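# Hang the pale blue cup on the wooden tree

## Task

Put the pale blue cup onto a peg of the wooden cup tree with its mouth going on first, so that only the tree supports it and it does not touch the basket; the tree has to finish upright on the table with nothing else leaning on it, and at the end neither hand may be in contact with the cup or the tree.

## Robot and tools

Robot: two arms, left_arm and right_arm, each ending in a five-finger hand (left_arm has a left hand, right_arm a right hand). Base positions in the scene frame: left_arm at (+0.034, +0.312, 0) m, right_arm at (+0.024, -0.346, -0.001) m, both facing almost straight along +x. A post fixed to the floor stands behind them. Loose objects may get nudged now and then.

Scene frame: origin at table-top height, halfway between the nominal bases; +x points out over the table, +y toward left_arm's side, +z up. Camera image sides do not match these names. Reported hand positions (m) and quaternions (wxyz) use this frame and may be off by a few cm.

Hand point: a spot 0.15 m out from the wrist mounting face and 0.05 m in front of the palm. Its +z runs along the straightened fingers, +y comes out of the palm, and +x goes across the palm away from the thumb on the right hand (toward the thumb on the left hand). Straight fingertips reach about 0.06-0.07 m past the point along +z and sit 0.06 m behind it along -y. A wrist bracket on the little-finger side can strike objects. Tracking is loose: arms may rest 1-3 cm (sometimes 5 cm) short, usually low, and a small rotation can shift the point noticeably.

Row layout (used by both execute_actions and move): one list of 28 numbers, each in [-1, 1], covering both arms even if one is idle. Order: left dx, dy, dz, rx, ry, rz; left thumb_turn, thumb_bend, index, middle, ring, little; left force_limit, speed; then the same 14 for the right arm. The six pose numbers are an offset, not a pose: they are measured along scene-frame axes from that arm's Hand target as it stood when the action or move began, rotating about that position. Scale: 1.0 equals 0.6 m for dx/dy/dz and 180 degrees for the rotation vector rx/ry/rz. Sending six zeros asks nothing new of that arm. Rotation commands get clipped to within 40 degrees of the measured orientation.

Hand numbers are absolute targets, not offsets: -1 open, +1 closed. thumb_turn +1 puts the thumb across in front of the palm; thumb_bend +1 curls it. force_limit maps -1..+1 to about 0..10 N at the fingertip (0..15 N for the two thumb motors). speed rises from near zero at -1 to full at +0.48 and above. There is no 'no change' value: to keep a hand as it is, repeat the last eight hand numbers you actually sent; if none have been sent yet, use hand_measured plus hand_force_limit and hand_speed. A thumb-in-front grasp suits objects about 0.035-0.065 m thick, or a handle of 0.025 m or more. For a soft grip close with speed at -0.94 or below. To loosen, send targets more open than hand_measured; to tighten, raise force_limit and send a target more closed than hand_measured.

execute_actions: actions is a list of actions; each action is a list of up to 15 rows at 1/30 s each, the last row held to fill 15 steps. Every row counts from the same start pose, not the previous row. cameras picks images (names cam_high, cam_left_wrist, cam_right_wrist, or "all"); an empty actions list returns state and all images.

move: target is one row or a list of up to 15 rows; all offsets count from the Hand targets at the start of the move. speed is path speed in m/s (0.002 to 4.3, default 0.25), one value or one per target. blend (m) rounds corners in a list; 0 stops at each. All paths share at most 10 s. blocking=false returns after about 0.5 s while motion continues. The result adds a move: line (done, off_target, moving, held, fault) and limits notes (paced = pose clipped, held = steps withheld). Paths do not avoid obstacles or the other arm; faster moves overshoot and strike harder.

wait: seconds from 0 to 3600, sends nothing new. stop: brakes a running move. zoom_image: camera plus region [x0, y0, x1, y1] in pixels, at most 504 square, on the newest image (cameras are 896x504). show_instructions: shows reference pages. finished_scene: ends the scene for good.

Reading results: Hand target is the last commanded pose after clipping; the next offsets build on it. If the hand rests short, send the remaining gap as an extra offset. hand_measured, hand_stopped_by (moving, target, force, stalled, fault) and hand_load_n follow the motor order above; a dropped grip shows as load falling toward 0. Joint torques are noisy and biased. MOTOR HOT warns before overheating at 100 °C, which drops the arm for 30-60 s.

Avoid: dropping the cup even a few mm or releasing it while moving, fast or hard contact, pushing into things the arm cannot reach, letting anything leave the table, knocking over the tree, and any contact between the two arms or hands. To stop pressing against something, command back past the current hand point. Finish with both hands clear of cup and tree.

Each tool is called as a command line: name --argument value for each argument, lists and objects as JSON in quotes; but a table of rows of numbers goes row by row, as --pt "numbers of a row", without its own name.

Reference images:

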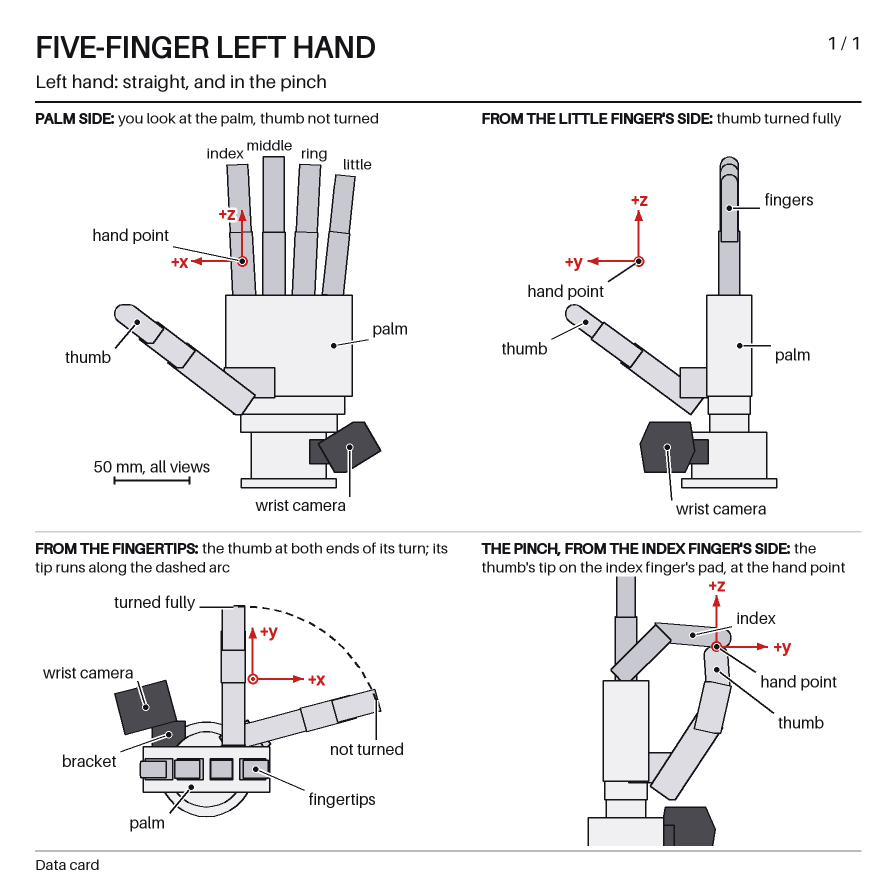

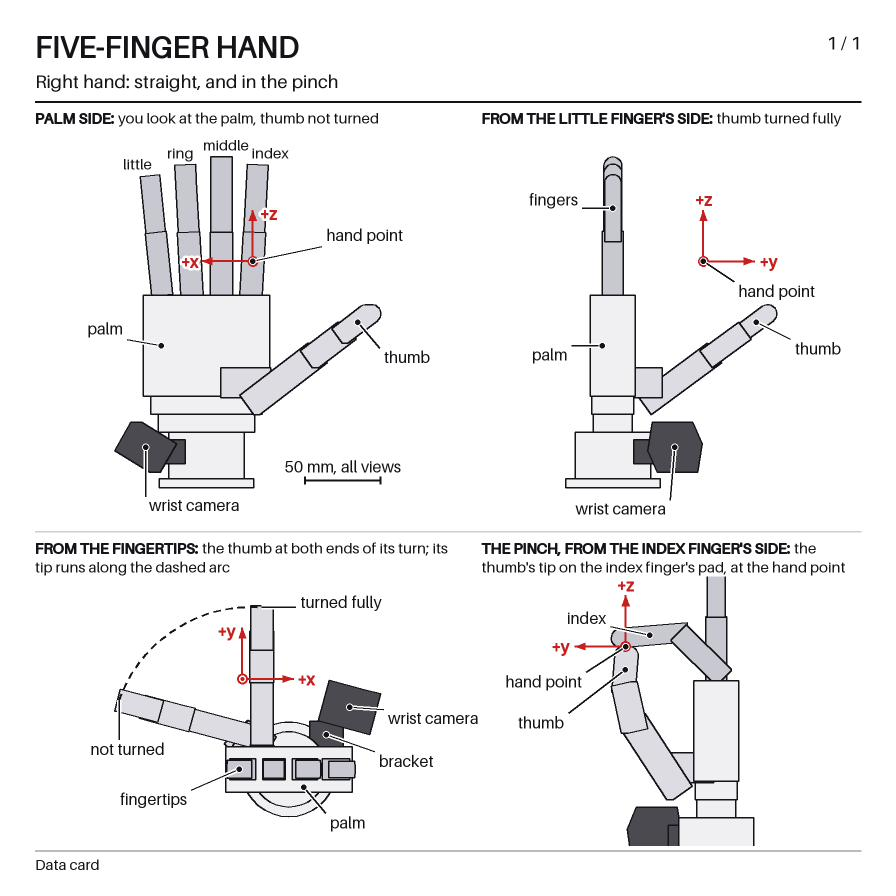

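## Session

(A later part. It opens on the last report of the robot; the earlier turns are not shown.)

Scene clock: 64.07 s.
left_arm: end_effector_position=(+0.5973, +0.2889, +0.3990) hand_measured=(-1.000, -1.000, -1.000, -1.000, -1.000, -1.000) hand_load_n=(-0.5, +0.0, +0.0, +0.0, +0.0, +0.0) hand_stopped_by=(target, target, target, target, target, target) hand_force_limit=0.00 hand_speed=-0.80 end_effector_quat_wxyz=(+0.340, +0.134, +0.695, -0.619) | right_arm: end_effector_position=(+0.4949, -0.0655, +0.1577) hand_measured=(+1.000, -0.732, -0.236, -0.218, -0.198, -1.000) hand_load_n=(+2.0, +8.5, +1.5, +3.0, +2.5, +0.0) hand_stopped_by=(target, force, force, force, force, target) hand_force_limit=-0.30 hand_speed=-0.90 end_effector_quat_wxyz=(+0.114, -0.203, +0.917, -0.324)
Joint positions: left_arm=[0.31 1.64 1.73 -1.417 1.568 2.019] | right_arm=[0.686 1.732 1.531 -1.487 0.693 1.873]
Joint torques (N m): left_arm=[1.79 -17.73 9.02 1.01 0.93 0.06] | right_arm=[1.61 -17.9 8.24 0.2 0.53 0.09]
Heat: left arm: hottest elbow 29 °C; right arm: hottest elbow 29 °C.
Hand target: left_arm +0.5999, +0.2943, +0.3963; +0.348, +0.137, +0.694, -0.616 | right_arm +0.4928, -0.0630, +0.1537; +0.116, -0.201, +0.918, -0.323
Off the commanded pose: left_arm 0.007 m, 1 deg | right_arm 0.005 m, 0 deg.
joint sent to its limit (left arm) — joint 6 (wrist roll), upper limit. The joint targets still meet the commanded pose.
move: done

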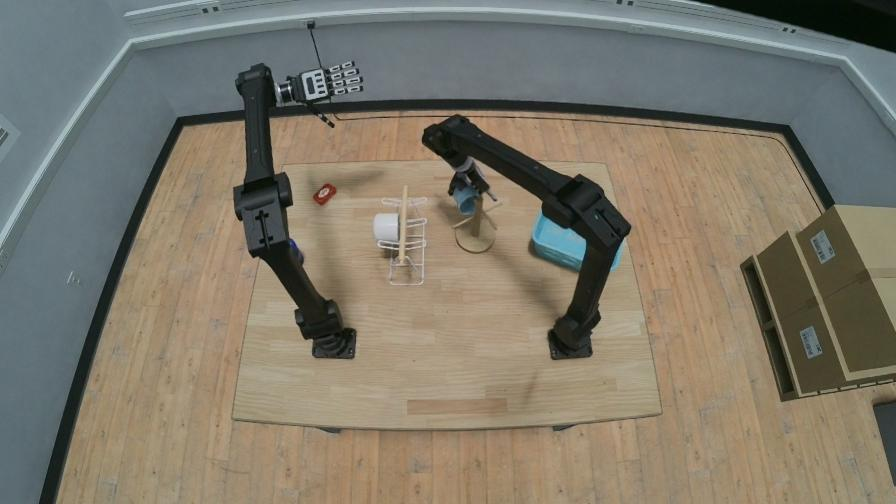

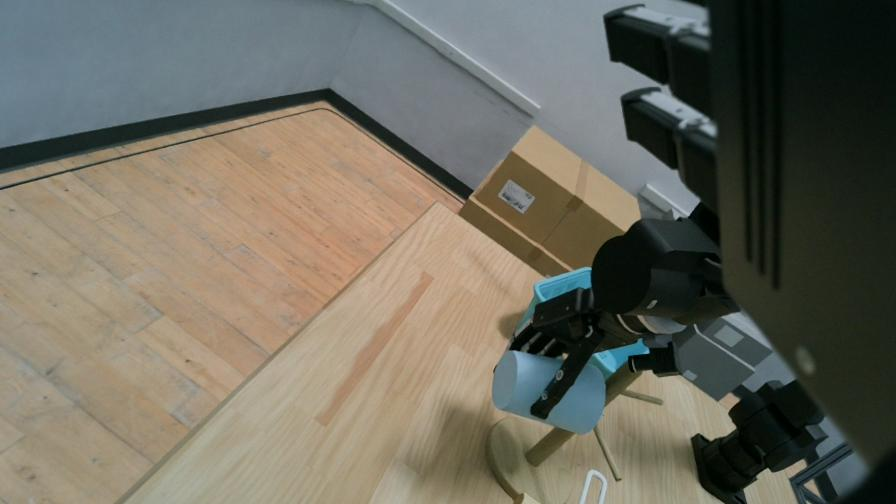

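move --target '[0,0,0,0,0,0,-1,-1,-1,-1,-1,-1,0,-0.8,0,0,0,0,0,0,1,-0.76,-0.27,-0.26,-0.24,-1,-0.3,-0.95]' --cameras '["cam_high","cam_left_wrist"]' --speed 0.03

zoom_image --camera "cam_high" --region '[440, 150, 520, 250]'

zoom_image --camera "cam_left_wrist" --region '[450, 300, 680, 504]'

Scene clock: 64.90 s.
left_arm: end_effector_position=(+0.5973, +0.2889, +0.3990) hand_measured=(-1.000, -1.000, -1.000, -1.000, -1.000, -1.000) hand_load_n=(+0.0, +0.0, +0.0, +0.0, +0.0, +0.0) hand_stopped_by=(target, target, target, target, target, target) hand_force_limit=0.00 hand_speed=-0.80 end_effector_quat_wxyz=(+0.340, +0.134, +0.695, -0.619) | right_arm: end_effector_position=(+0.4920, -0.0680, +0.1530) hand_measured=(+1.000, -0.760, -0.270, -0.260, -0.240, -1.000) hand_load_n=(+0.0, +0.0, +0.0, +0.0, +0.0, +0.0) hand_stopped_by=(target, target, target, target, target, target) hand_force_limit=-0.30 hand_speed=-0.95 end_effector_quat_wxyz=(+0.109, -0.205, +0.916, -0.327)
Joint positions: left_arm=[0.31 1.64 1.73 -1.417 1.568 2.019] | right_arm=[0.686 1.732 1.519 -1.486 0.693 1.873]
Joint torques (N m): left_arm=[2.08 -18.32 8.83 1.17 0.92 0.17] | right_arm=[1.55 -17.85 9.25 0.17 0.53 0.09]
Heat: left arm: hottest elbow 29 °C; right arm: hottest elbow 29 °C.
Hand target: left_arm +0.5999, +0.2943, +0.3963; +0.348, +0.137, +0.694, -0.616 | right_arm +0.4929, -0.0629, +0.1538; +0.116, -0.201, +0.918, -0.323
Off the commanded pose: left_arm 0.007 m, 1 deg | right_arm 0.005 m, 1 deg.
joint sent to its limit (left arm) — joint 6 (wrist roll), upper limit. The joint targets still meet the commanded pose.
move: done

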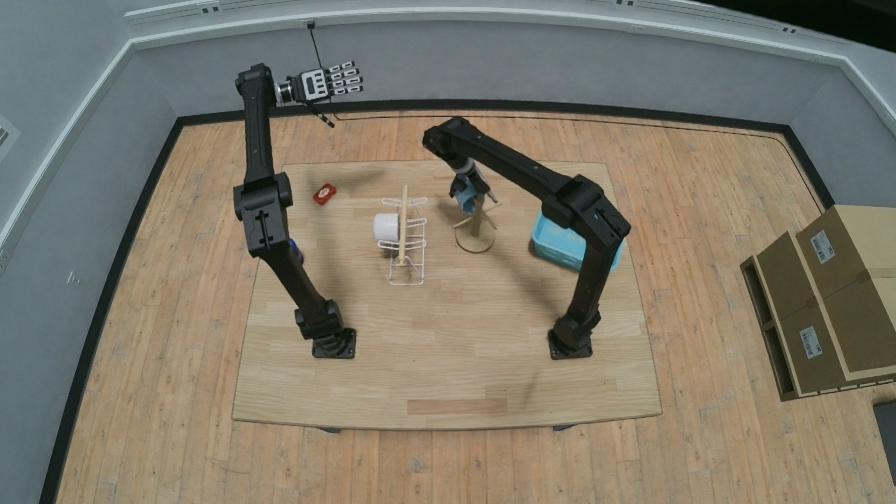

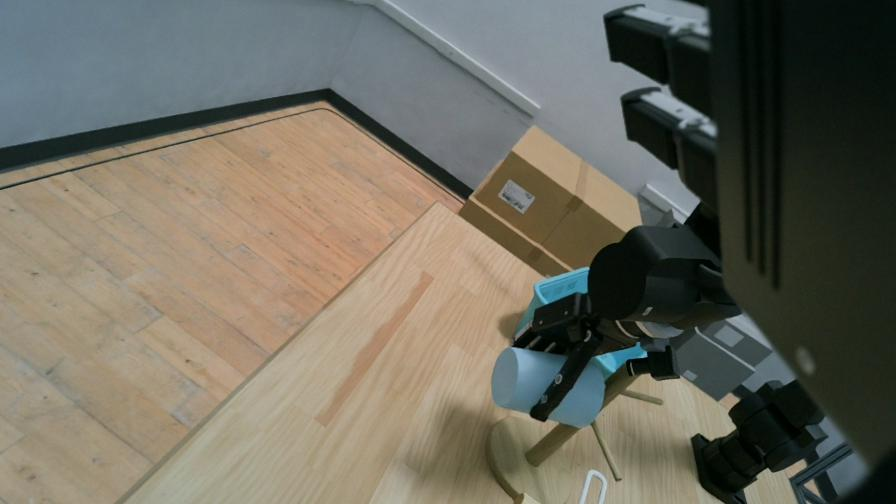

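Scaled by 5.040 from the camera's image (finer frame: 1280x720).

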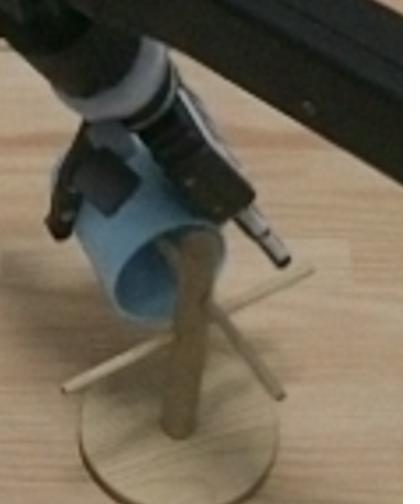

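Scaled by 2.191 from the camera's image (finer frame: 1280x720).

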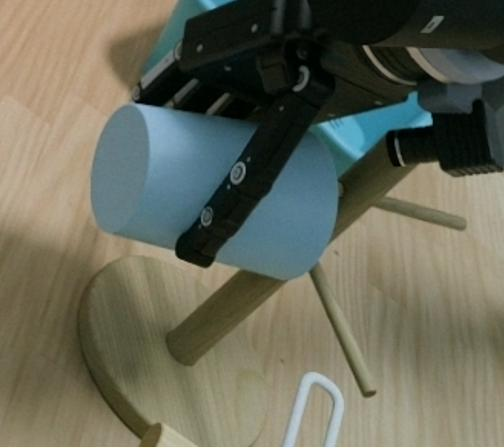

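move --target '[0,0,0,0,0,0,-1,-1,-1,-1,-1,-1,0,-0.8,0,0,0.005,0,0,0,1,-0.9,-0.4,-0.4,-0.38,-1,-0.3,-0.93]' --cameras '["cam_high","cam_left_wrist","cam_right_wrist"]' --speed 0.03

zoom_image --camera "cam_high" --region '[440, 150, 520, 250]'

zoom_image --camera "cam_left_wrist" --region '[450, 300, 680, 504]'

Scene clock: 66.77 s.
left_arm: end_effector_position=(+0.5973, +0.2889, +0.3990) hand_measured=(-1.000, -1.000, -1.000, -1.000, -1.000, -1.000) hand_load_n=(+0.0, +0.0, +0.0, +0.0, +0.0, +0.0) hand_stopped_by=(target, target, target, target, target, target) hand_force_limit=0.00 hand_speed=-0.80 end_effector_quat_wxyz=(+0.340, +0.134, +0.695, -0.619) | right_arm: end_effector_position=(+0.4920, -0.0680, +0.1530) hand_measured=(+1.000, -0.900, -0.400, -0.400, -0.380, -1.000) hand_load_n=(+0.0, +0.0, +0.0, +0.0, +0.0, +0.0) hand_stopped_by=(target, target, target, target, target, target) hand_force_limit=-0.30 hand_speed=-0.93 end_effector_quat_wxyz=(+0.109, -0.205, +0.916, -0.327)
Joint positions: left_arm=[0.31 1.64 1.73 -1.417 1.568 2.019] | right_arm=[0.686 1.732 1.519 -1.486 0.693 1.873]
Joint torques (N m): left_arm=[1.49 -17.03 8.84 1.06 0.92 0.13] | right_arm=[1.49 -17.96 9.7 -0.16 0.53 0.09]
Heat: left arm: hottest elbow 29 °C; right arm: hottest elbow 29 °C.
Hand target: left_arm +0.5999, +0.2943, +0.3963; +0.348, +0.137, +0.694, -0.616 | right_arm +0.4929, -0.0629, +0.1568; +0.116, -0.201, +0.918, -0.323
Off the commanded pose: left_arm 0.007 m, 1 deg | right_arm 0.006 m, 1 deg.
joint sent to its limit (left arm) — joint 6 (wrist roll), upper limit. The joint targets still meet the commanded pose.
move: done

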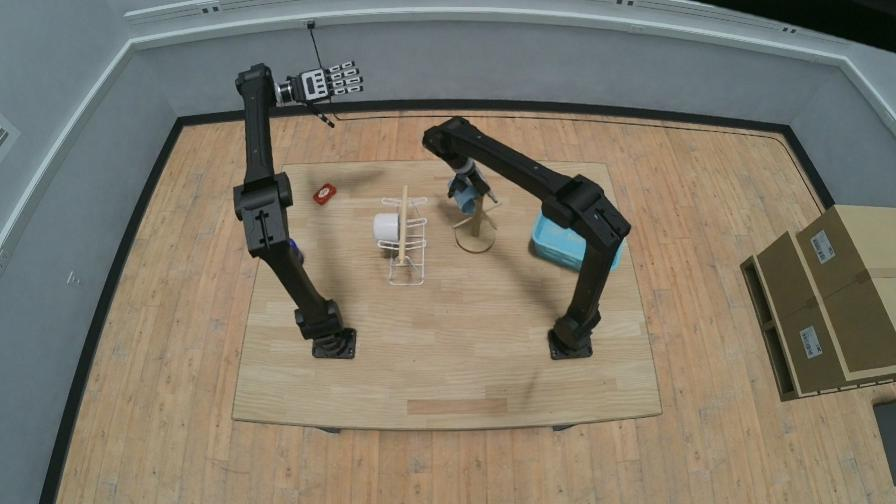

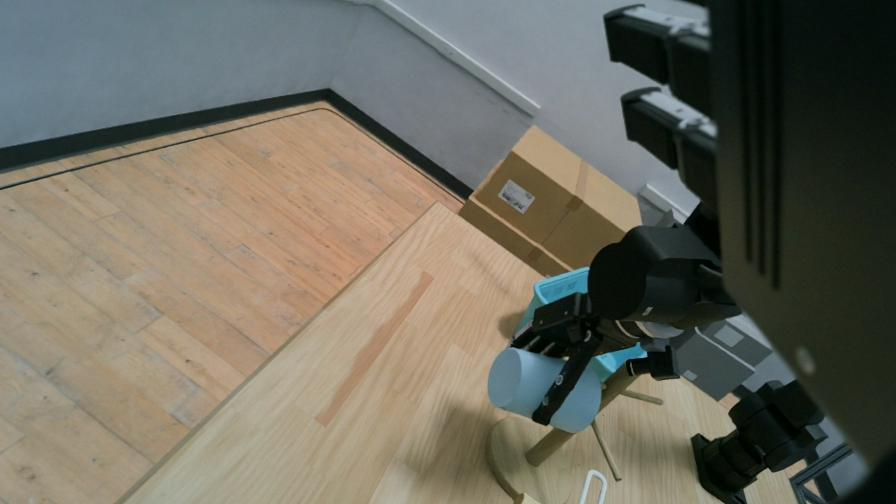

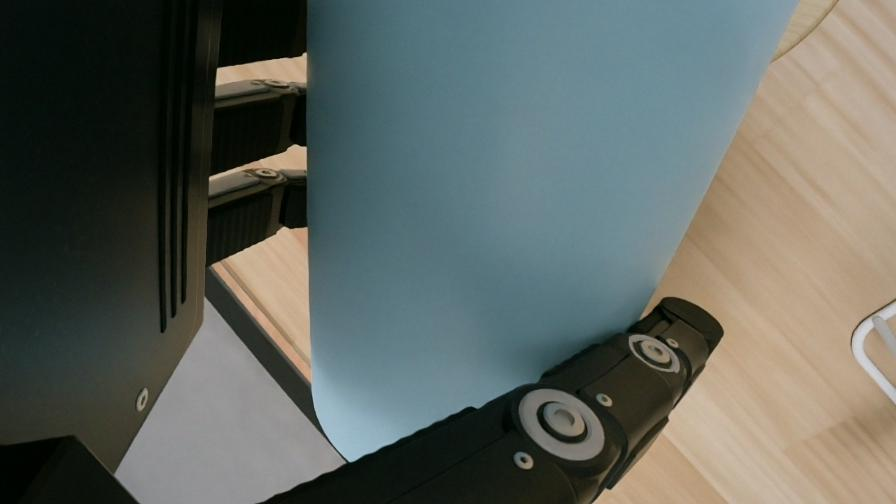

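Scaled by 5.040 from the camera's image (finer frame: 1280x720).

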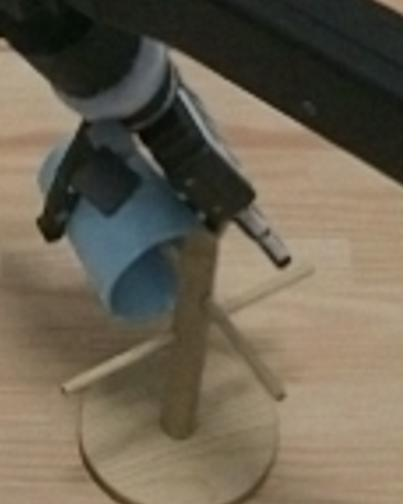

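Scaled by 2.191 from the camera's image (finer frame: 1280x720).

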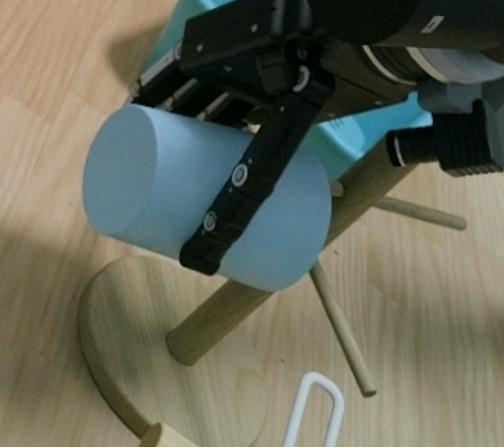

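wait --seconds 1.5 --cameras '["cam_left_wrist","cam_high","cam_right_wrist"]'

zoom_image --camera "cam_left_wrist" --region '[450, 300, 680, 504]'

zoom_image --camera "cam_high" --region '[440, 150, 520, 250]'

Scene clock: 68.43 s.
left_arm: end_effector_position=(+0.5973, +0.2889, +0.3990) hand_measured=(-1.000, -1.000, -1.000, -1.000, -1.000, -1.000) hand_load_n=(+0.0, +0.0, -0.5, +0.0, +0.0, +0.0) hand_stopped_by=(target, target, target, target, target, target) hand_force_limit=0.00 hand_speed=-0.80 end_effector_quat_wxyz=(+0.340, +0.134, +0.695, -0.619) | right_arm: end_effector_position=(+0.4920, -0.0680, +0.1530) hand_measured=(+1.000, -0.900, -0.400, -0.400, -0.380, -1.000) hand_load_n=(+0.0, +0.0, +0.0, +0.0, +0.0, +0.0) hand_stopped_by=(target, target, target, target, target, target) hand_force_limit=-0.30 hand_speed=-0.93 end_effector_quat_wxyz=(+0.109, -0.205, +0.916, -0.327)
Joint positions: left_arm=[0.31 1.64 1.73 -1.417 1.568 2.019] | right_arm=[0.686 1.732 1.519 -1.486 0.693 1.873]
Joint torques (N m): left_arm=[2.14 -18.37 9.06 1.13 0.92 0.11] | right_arm=[1.55 -17.9 9.7 -0.18 0.53 0.08]
Heat: left arm: hottest elbow 29 °C; right arm: hottest elbow 30 °C.
Hand target: left_arm +0.5999, +0.2943, +0.3963; +0.348, +0.137, +0.694, -0.616 | right_arm +0.4929, -0.0629, +0.1568; +0.116, -0.201, +0.918, -0.323
Off the commanded pose: left_arm 0.007 m, 1 deg | right_arm 0.006 m, 1 deg.
wait: 1.50 s; at rest from the start

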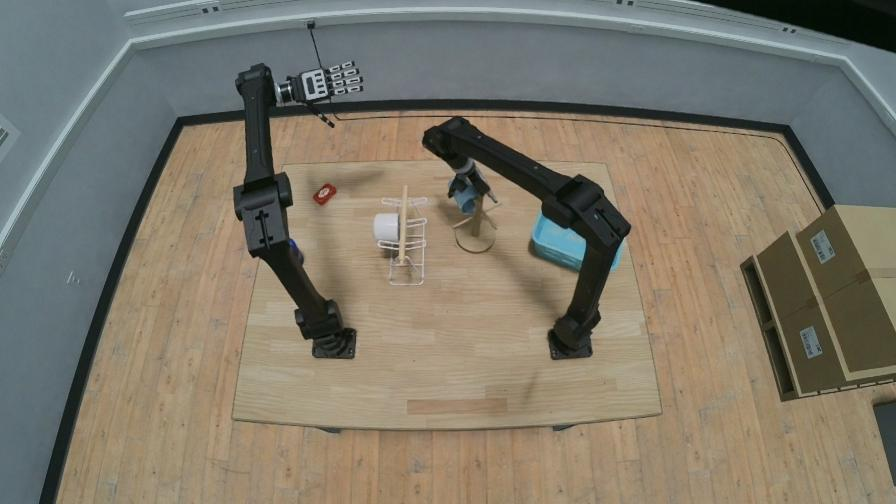

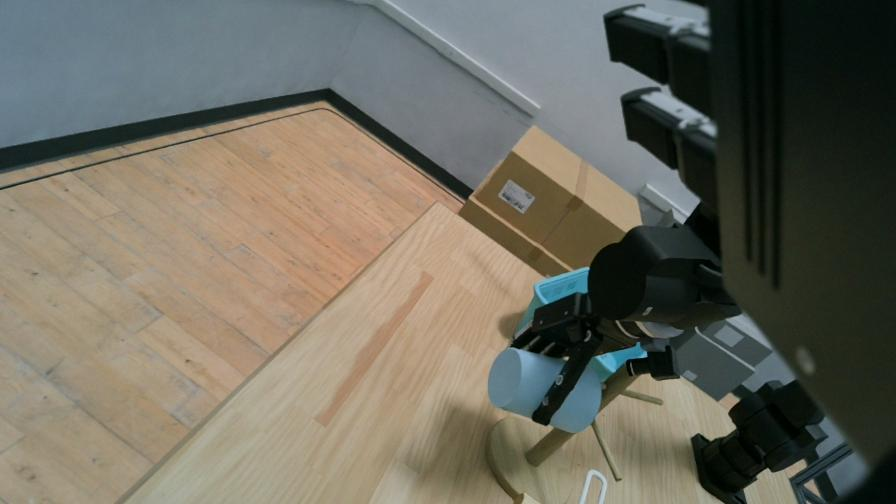

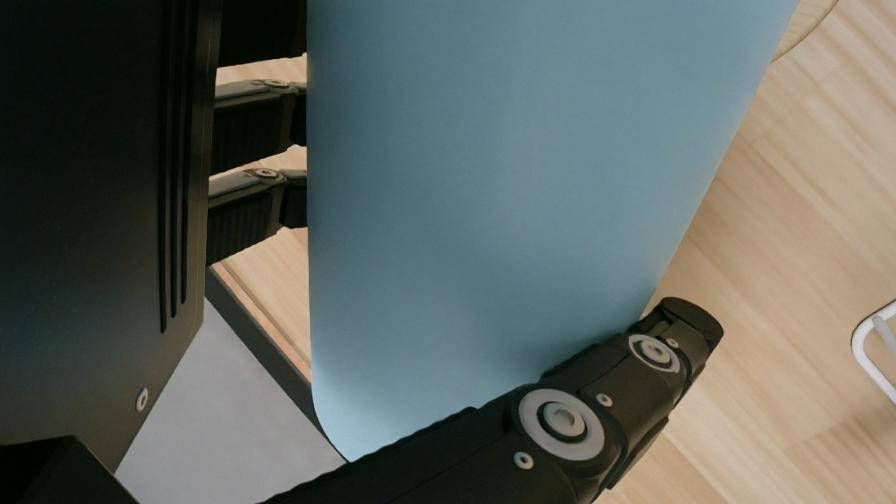

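Scaled by 2.191 from the camera's image (finer frame: 1280x720).

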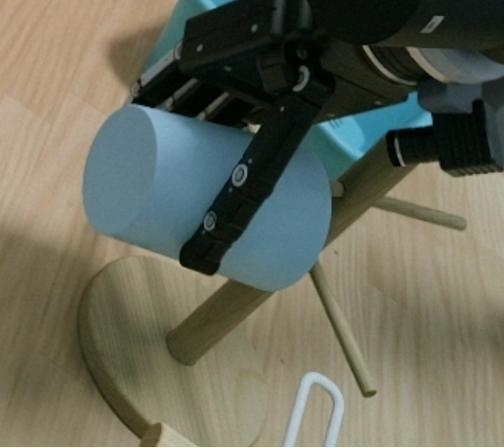

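Scaled by 5.040 from the camera's image (finer frame: 1280x720).

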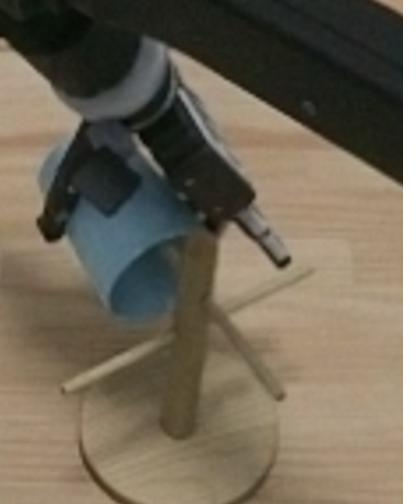

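move --target '[0,0,0,0,0,0,-1,-1,-1,-1,-1,-1,0,-0.8,0,0,0,0,0,0,1,-1,-0.8,-0.8,-0.8,-1,-0.3,-0.85]' --cameras '["cam_high","cam_left_wrist","cam_right_wrist"]' --speed 0.03

zoom_image --camera "cam_high" --region '[440, 150, 520, 250]'

zoom_image --camera "cam_left_wrist" --region '[450, 300, 680, 504]'

Scene clock: 69.90 s.
left_arm: end_effector_position=(+0.5973, +0.2889, +0.3990) hand_measured=(-1.000, -1.000, -1.000, -1.000, -1.000, -1.000) hand_load_n=(+0.0, +0.0, +0.0, +0.0, +0.0, +0.0) hand_stopped_by=(target, target, target, target, target, target) hand_force_limit=0.00 hand_speed=-0.80 end_effector_quat_wxyz=(+0.340, +0.134, +0.695, -0.619) | right_arm: end_effector_position=(+0.4920, -0.0680, +0.1530) hand_measured=(+1.000, -1.000, -0.800, -0.800, -0.800, -1.000) hand_load_n=(+0.0, -0.5, -0.5, -0.5, +0.0, +0.0) hand_stopped_by=(target, target, target, target, target, target) hand_force_limit=-0.30 hand_speed=-0.85 end_effector_quat_wxyz=(+0.109, -0.205, +0.916, -0.327)
Joint positions: left_arm=[0.31 1.64 1.73 -1.417 1.568 2.019] | right_arm=[0.686 1.732 1.519 -1.486 0.693 1.873]
Joint torques (N m): left_arm=[2.37 -17.9 9.17 1.03 0.89 0.15] | right_arm=[1.49 -17.9 9.7 -0.17 0.53 0.08]
Heat: left arm: hottest elbow 29 °C; right arm: hottest elbow 30 °C.
Hand target: left_arm +0.5999, +0.2943, +0.3963; +0.348, +0.137, +0.694, -0.616 | right_arm +0.4929, -0.0629, +0.1568; +0.116, -0.201, +0.918, -0.323
Off the commanded pose: left_arm 0.007 m, 1 deg | right_arm 0.006 m, 1 deg.
joint sent to its limit (left arm) — joint 6 (wrist roll), upper limit. The joint targets still meet the commanded pose.
move: done

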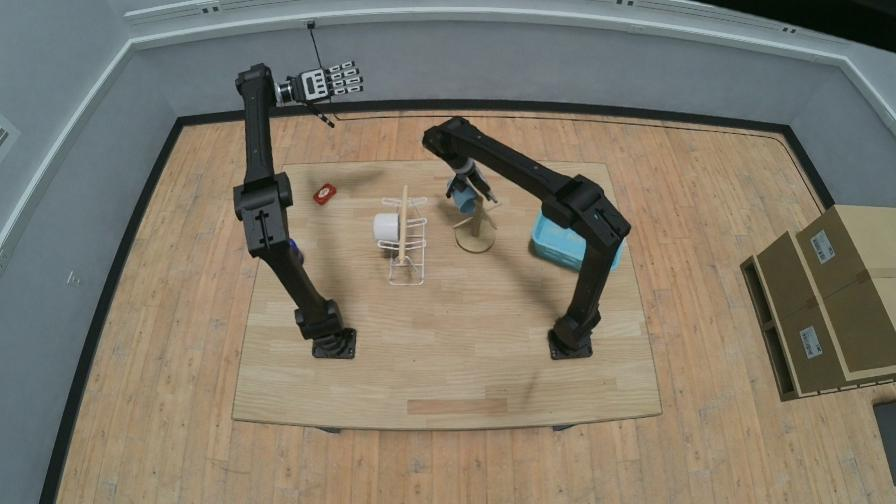

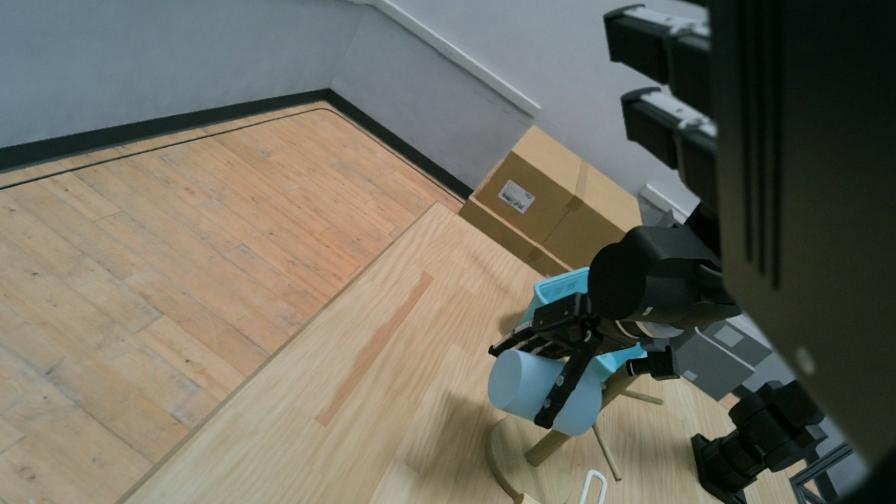

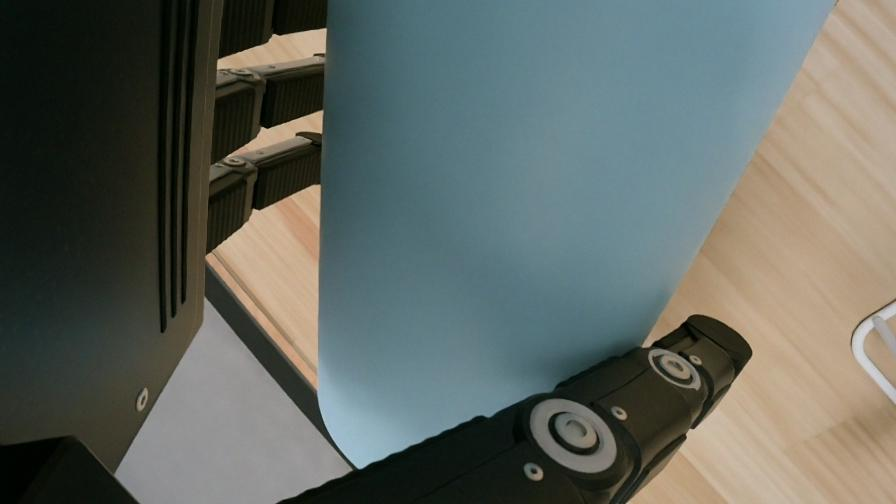

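Scaled by 5.040 from the camera's image (finer frame: 1280x720).

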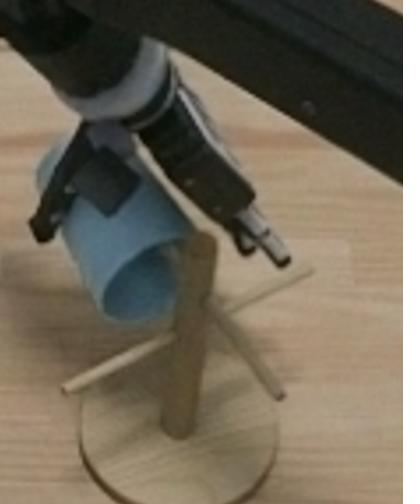

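Scaled by 2.191 from the camera's image (finer frame: 1280x720).

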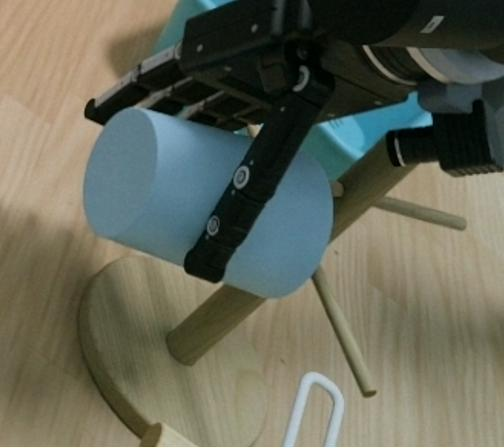

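move --target '[0,0,0,0,0,0,-1,-1,-1,-1,-1,-1,0,-0.8,0,0,0.05,0,0,0,1,-1,-0.8,-0.8,-0.8,-1,-0.3,-0.85]' --cameras '["cam_high","cam_left_wrist","cam_right_wrist"]' --speed 0.04

zoom_image --camera "cam_high" --region '[440, 150, 520, 250]'

zoom_image --camera "cam_left_wrist" --region '[450, 300, 680, 504]'

Scene clock: 71.47 s.
left_arm: end_effector_position=(+0.5973, +0.2889, +0.3990) hand_measured=(-1.000, -1.000, -1.000, -1.000, -1.000, -1.000) hand_load_n=(+0.0, +0.0, +0.0, +0.0, +0.0, +0.0) hand_stopped_by=(target, target, target, target, target, target) hand_force_limit=0.00 hand_speed=-0.80 end_effector_quat_wxyz=(+0.340, +0.134, +0.695, -0.619) | right_arm: end_effector_position=(+0.4849, -0.0739, +0.1624) hand_measured=(+1.000, -1.000, -0.800, -0.800, -0.800, -1.000) hand_load_n=(+0.0, +0.0, +0.0, +0.0, +0.0, +0.0) hand_stopped_by=(target, target, target, target, target, target) hand_force_limit=-0.30 hand_speed=-0.85 end_effector_quat_wxyz=(+0.093, -0.211, +0.914, -0.335)
Joint positions: left_arm=[0.31 1.64 1.73 -1.417 1.568 2.019] | right_arm=[0.686 1.729 1.54 -1.549 0.693 1.873]
Joint torques (N m): left_arm=[2.37 -17.73 8.98 1.13 0.91 0.12] | right_arm=[1.55 -18.9 12.83 -0.72 0.53 0.08]
Heat: left arm: hottest elbow 29 °C; right arm: hottest elbow 30 °C.
Hand target: left_arm +0.5999, +0.2943, +0.3963; +0.348, +0.137, +0.694, -0.616 | right_arm +0.4929, -0.0630, +0.1867; +0.116, -0.201, +0.918, -0.323
Off the commanded pose: left_arm 0.007 m, 1 deg | right_arm 0.028 m, 3 deg.
joint sent to its limit (left arm) — joint 6 (wrist roll), upper limit. The joint targets still meet the commanded pose.
move: off_target (right_arm)

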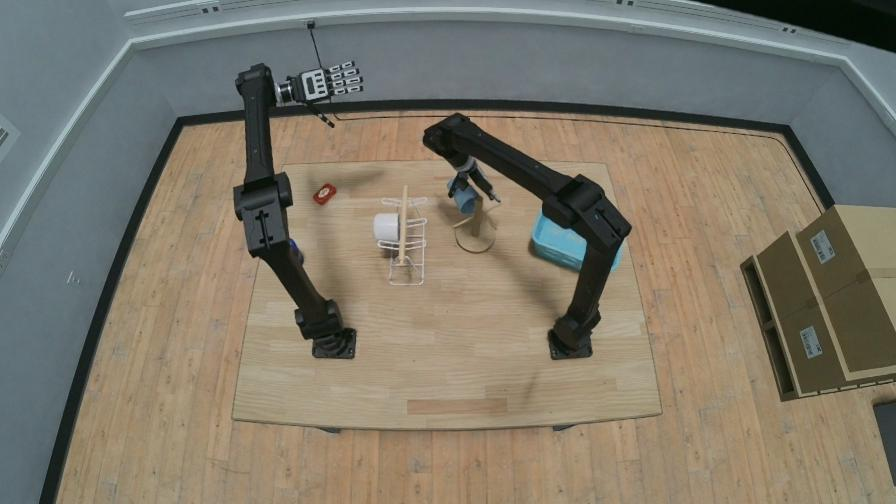

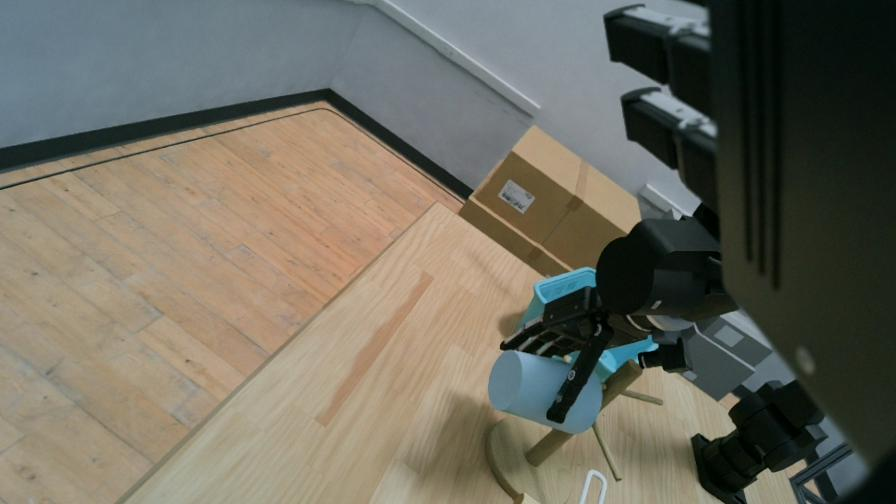

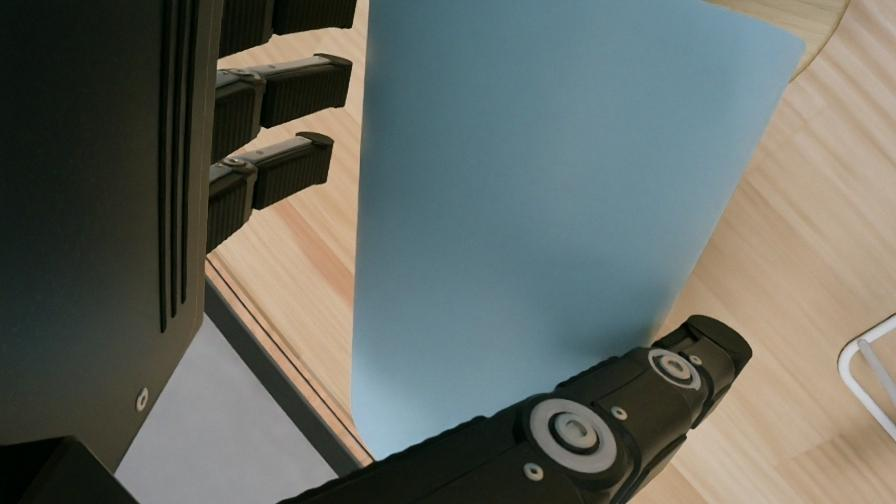

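Scaled by 5.040 from the camera's image (finer frame: 1280x720).

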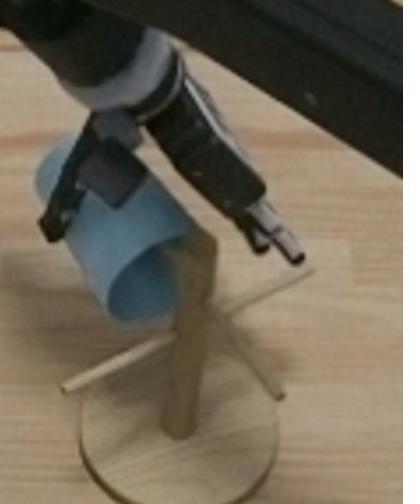

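Scaled by 2.191 from the camera's image (finer frame: 1280x720).

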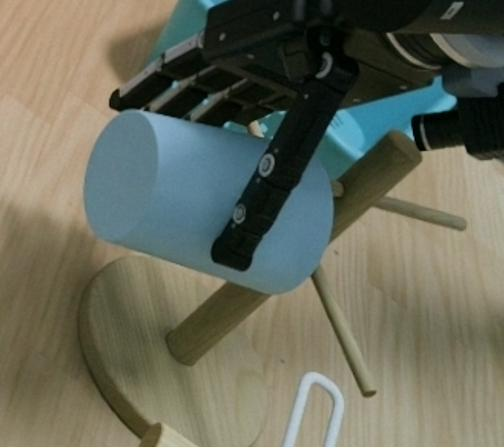

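move --target '[0,0,0,0,0,0,-1,-1,-1,-1,-1,-1,0,-0.8,0.015,0.01,0.06,0,0,0,1,-1,-0.8,-0.8,-0.8,-1,-0.3,-0.85]' --cameras '["cam_high","cam_left_wrist","cam_right_wrist"]' --speed 0.05

zoom_image --camera "cam_high" --region '[440, 150, 520, 250]'

zoom_image --camera "cam_left_wrist" --region '[450, 300, 680, 504]'

Scene clock: 73.00 s.
left_arm: end_effector_position=(+0.5973, +0.2889, +0.3990) hand_measured=(-1.000, -1.000, -1.000, -1.000, -1.000, -1.000) hand_load_n=(-0.5, +0.0, -0.5, +0.0, +0.0, +0.0) hand_stopped_by=(target, target, target, target, target, target) hand_force_limit=0.00 hand_speed=-0.80 end_effector_quat_wxyz=(+0.340, +0.134, +0.695, -0.619) | right_arm: end_effector_position=(+0.4939, -0.0664, +0.2086) hand_measured=(+1.000, -1.000, -0.800, -0.800, -0.800, -1.000) hand_load_n=(+0.0, +0.0, +0.0, +0.0, +0.0, +0.0) hand_stopped_by=(target, target, target, target, target, target) hand_force_limit=-0.30 hand_speed=-0.85 end_effector_quat_wxyz=(+0.103, -0.208, +0.915, -0.330)
Joint positions: left_arm=[0.31 1.64 1.73 -1.417 1.568 2.019] | right_arm=[0.686 1.729 1.662 -1.648 0.693 1.873]
Joint torques (N m): left_arm=[1.79 -18.43 8.95 0.98 0.92 0.12] | right_arm=[1.44 -17.38 13.14 -0.66 0.54 0.05]
Heat: left arm: hottest elbow 29 °C; right arm: hottest elbow 30 °C.
Hand target: left_arm +0.5999, +0.2943, +0.3963; +0.348, +0.137, +0.694, -0.616 | right_arm +0.5019, -0.0569, +0.2227; +0.116, -0.201, +0.918, -0.323
Off the commanded pose: left_arm 0.007 m, 1 deg | right_arm 0.019 m, 2 deg.
joint sent to its limit (left arm) — joint 6 (wrist roll), upper limit. The joint targets still meet the commanded pose.
move: off_target (right_arm)

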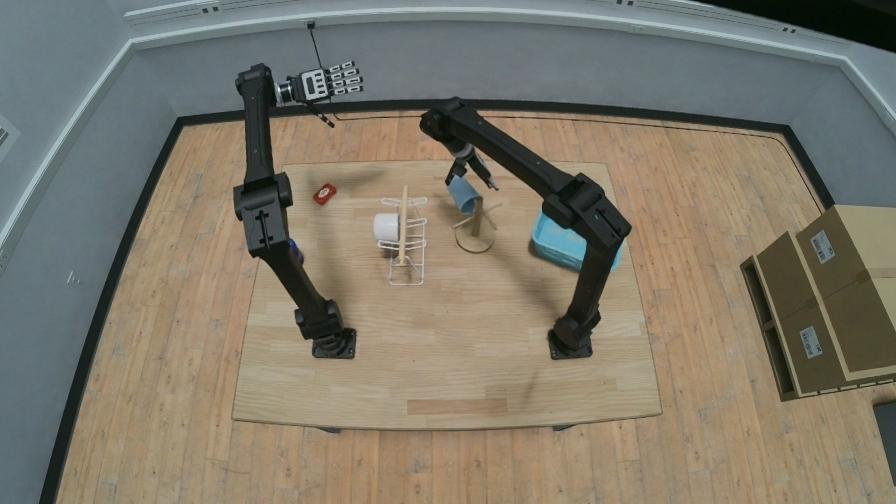

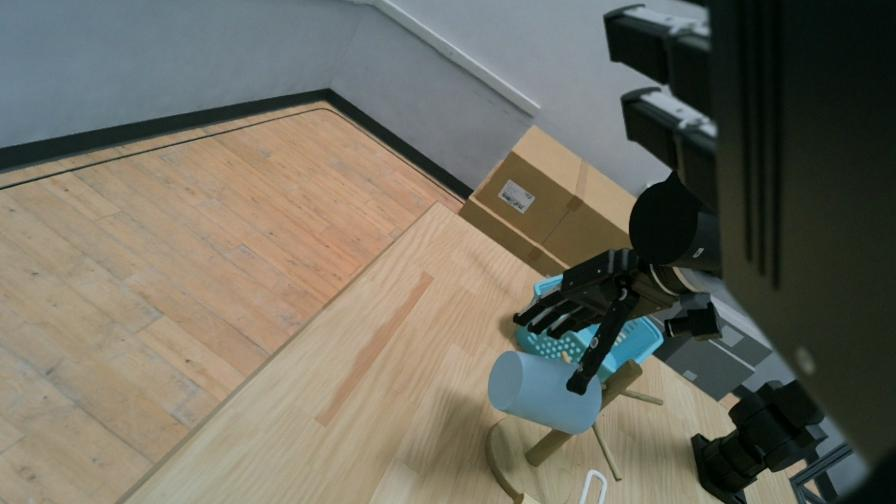

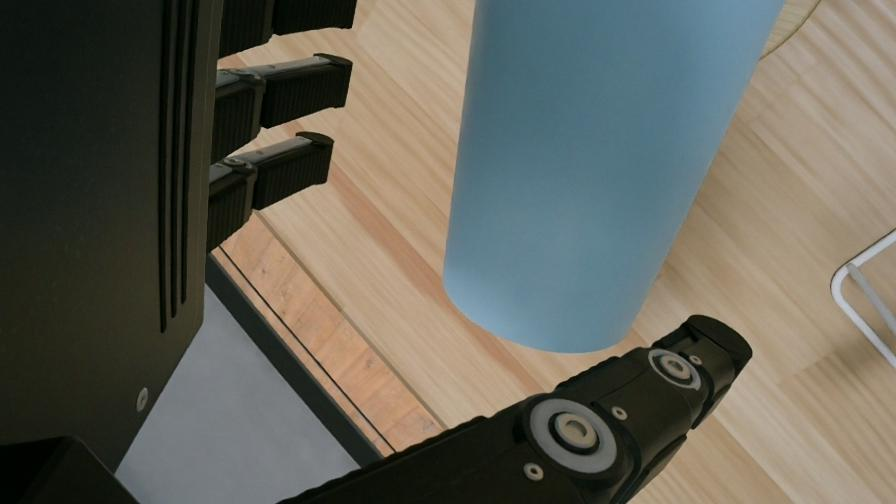

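Scaled by 5.040 from the camera's image (finer frame: 1280x720).

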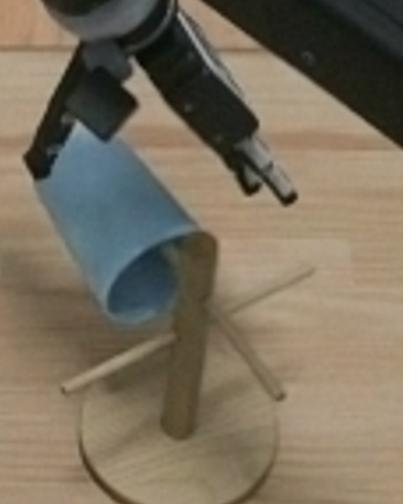

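Scaled by 2.191 from the camera's image (finer frame: 1280x720).

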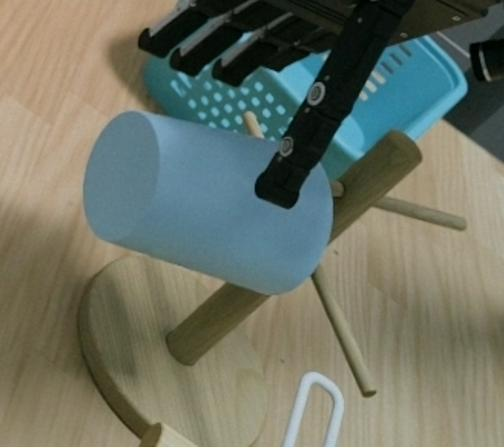

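move --pt "0 0 0 0 0 0 -1 -1 -1 -1 -1 -1 0 -0.8 0.02 0.0 0.16 0 0 0 1 -1 -0.8 -0.8 -0.8 -1 -0.3 -0.85" --pt "0 0 0 0 0 0 -1 -1 -1 -1 -1 -1 0 -0.8 0.02 -0.35 0.16 0 0 0 1 -1 -0.8 -0.8 -0.8 -1 -0.3 -0.85" --cameras '["cam_high","cam_left_wrist"]' --speed '[0.1, 0.2]' --blend '[0.03,0]'

zoom_image --camera "cam_high" --region '[440, 150, 520, 250]'

zoom_image --camera "cam_left_wrist" --region '[450, 300, 680, 504]'

Scene clock: 76.17 s.
left_arm: end_effector_position=(+0.5973, +0.2889, +0.3990) hand_measured=(-1.000, -1.000, -1.000, -1.000, -1.000, -1.000) hand_load_n=(+0.0, +0.0, +0.0, -0.5, +0.0, +0.0) hand_stopped_by=(target, target, target, target, target, target) hand_force_limit=0.00 hand_speed=-0.80 end_effector_quat_wxyz=(+0.340, +0.134, +0.695, -0.619) | right_arm: end_effector_position=(+0.5134, -0.2673, +0.3133) hand_measured=(+1.000, -1.000, -0.800, -0.800, -0.800, -1.000) hand_load_n=(+0.0, +0.0, +0.0, +0.0, +0.0, +0.0) hand_stopped_by=(target, target, target, target, target, target) hand_force_limit=-0.30 hand_speed=-0.85 end_effector_quat_wxyz=(+0.108, -0.198, +0.918, -0.325)
Joint positions: left_arm=[0.31 1.64 1.73 -1.417 1.568 2.019] | right_arm=[0.293 1.453 1.605 -1.534 0.678 1.383]
Joint torques (N m): left_arm=[1.73 -18.14 8.79 1.16 0.94 0.14] | right_arm=[0.91 -15.03 10 0.91 0.39 -0.2]
Heat: left arm: hottest elbow 29 °C; right arm: hottest elbow 30 °C.
Hand target: left_arm +0.5999, +0.2943, +0.3963; +0.348, +0.137, +0.694, -0.616 | right_arm +0.5139, -0.2671, +0.3188; +0.116, -0.200, +0.918, -0.323
Off the commanded pose: left_arm 0.007 m, 1 deg | right_arm 0.006 m, 1 deg.
joint sent to its limit (left arm) — joint 6 (wrist roll), upper limit. The joint targets still meet the commanded pose.
move: done

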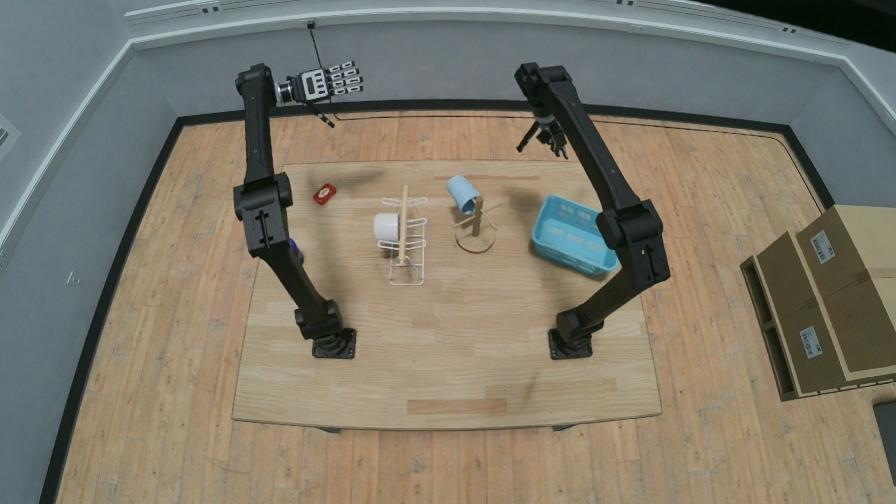

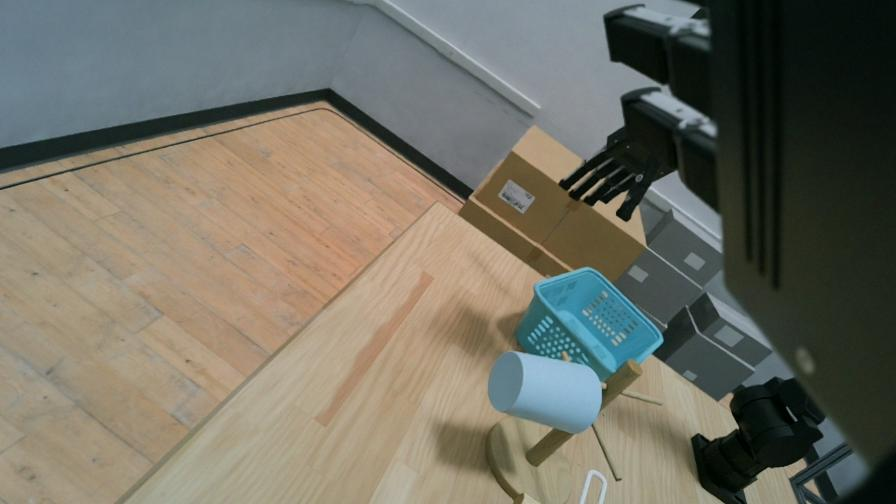

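Scaled by 5.040 from the camera's image (finer frame: 1280x720).

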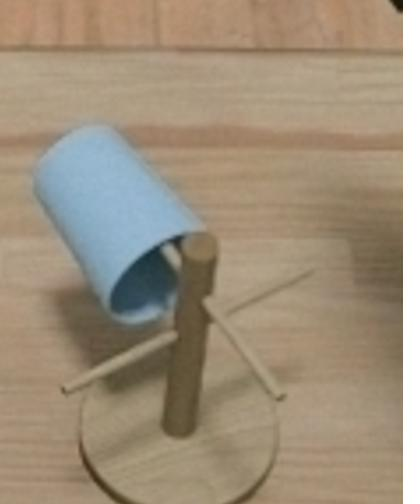

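Scaled by 2.191 from the camera's image (finer frame: 1280x720).

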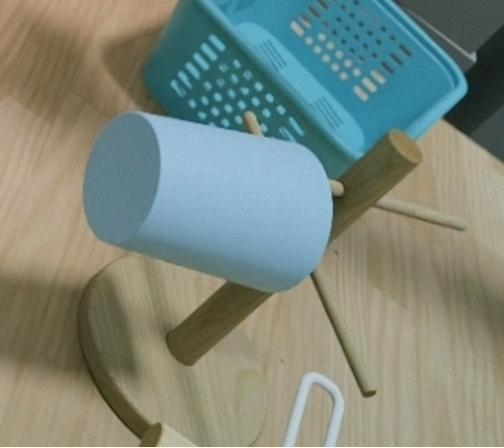

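finished_scene

The scene is finished: the task was done.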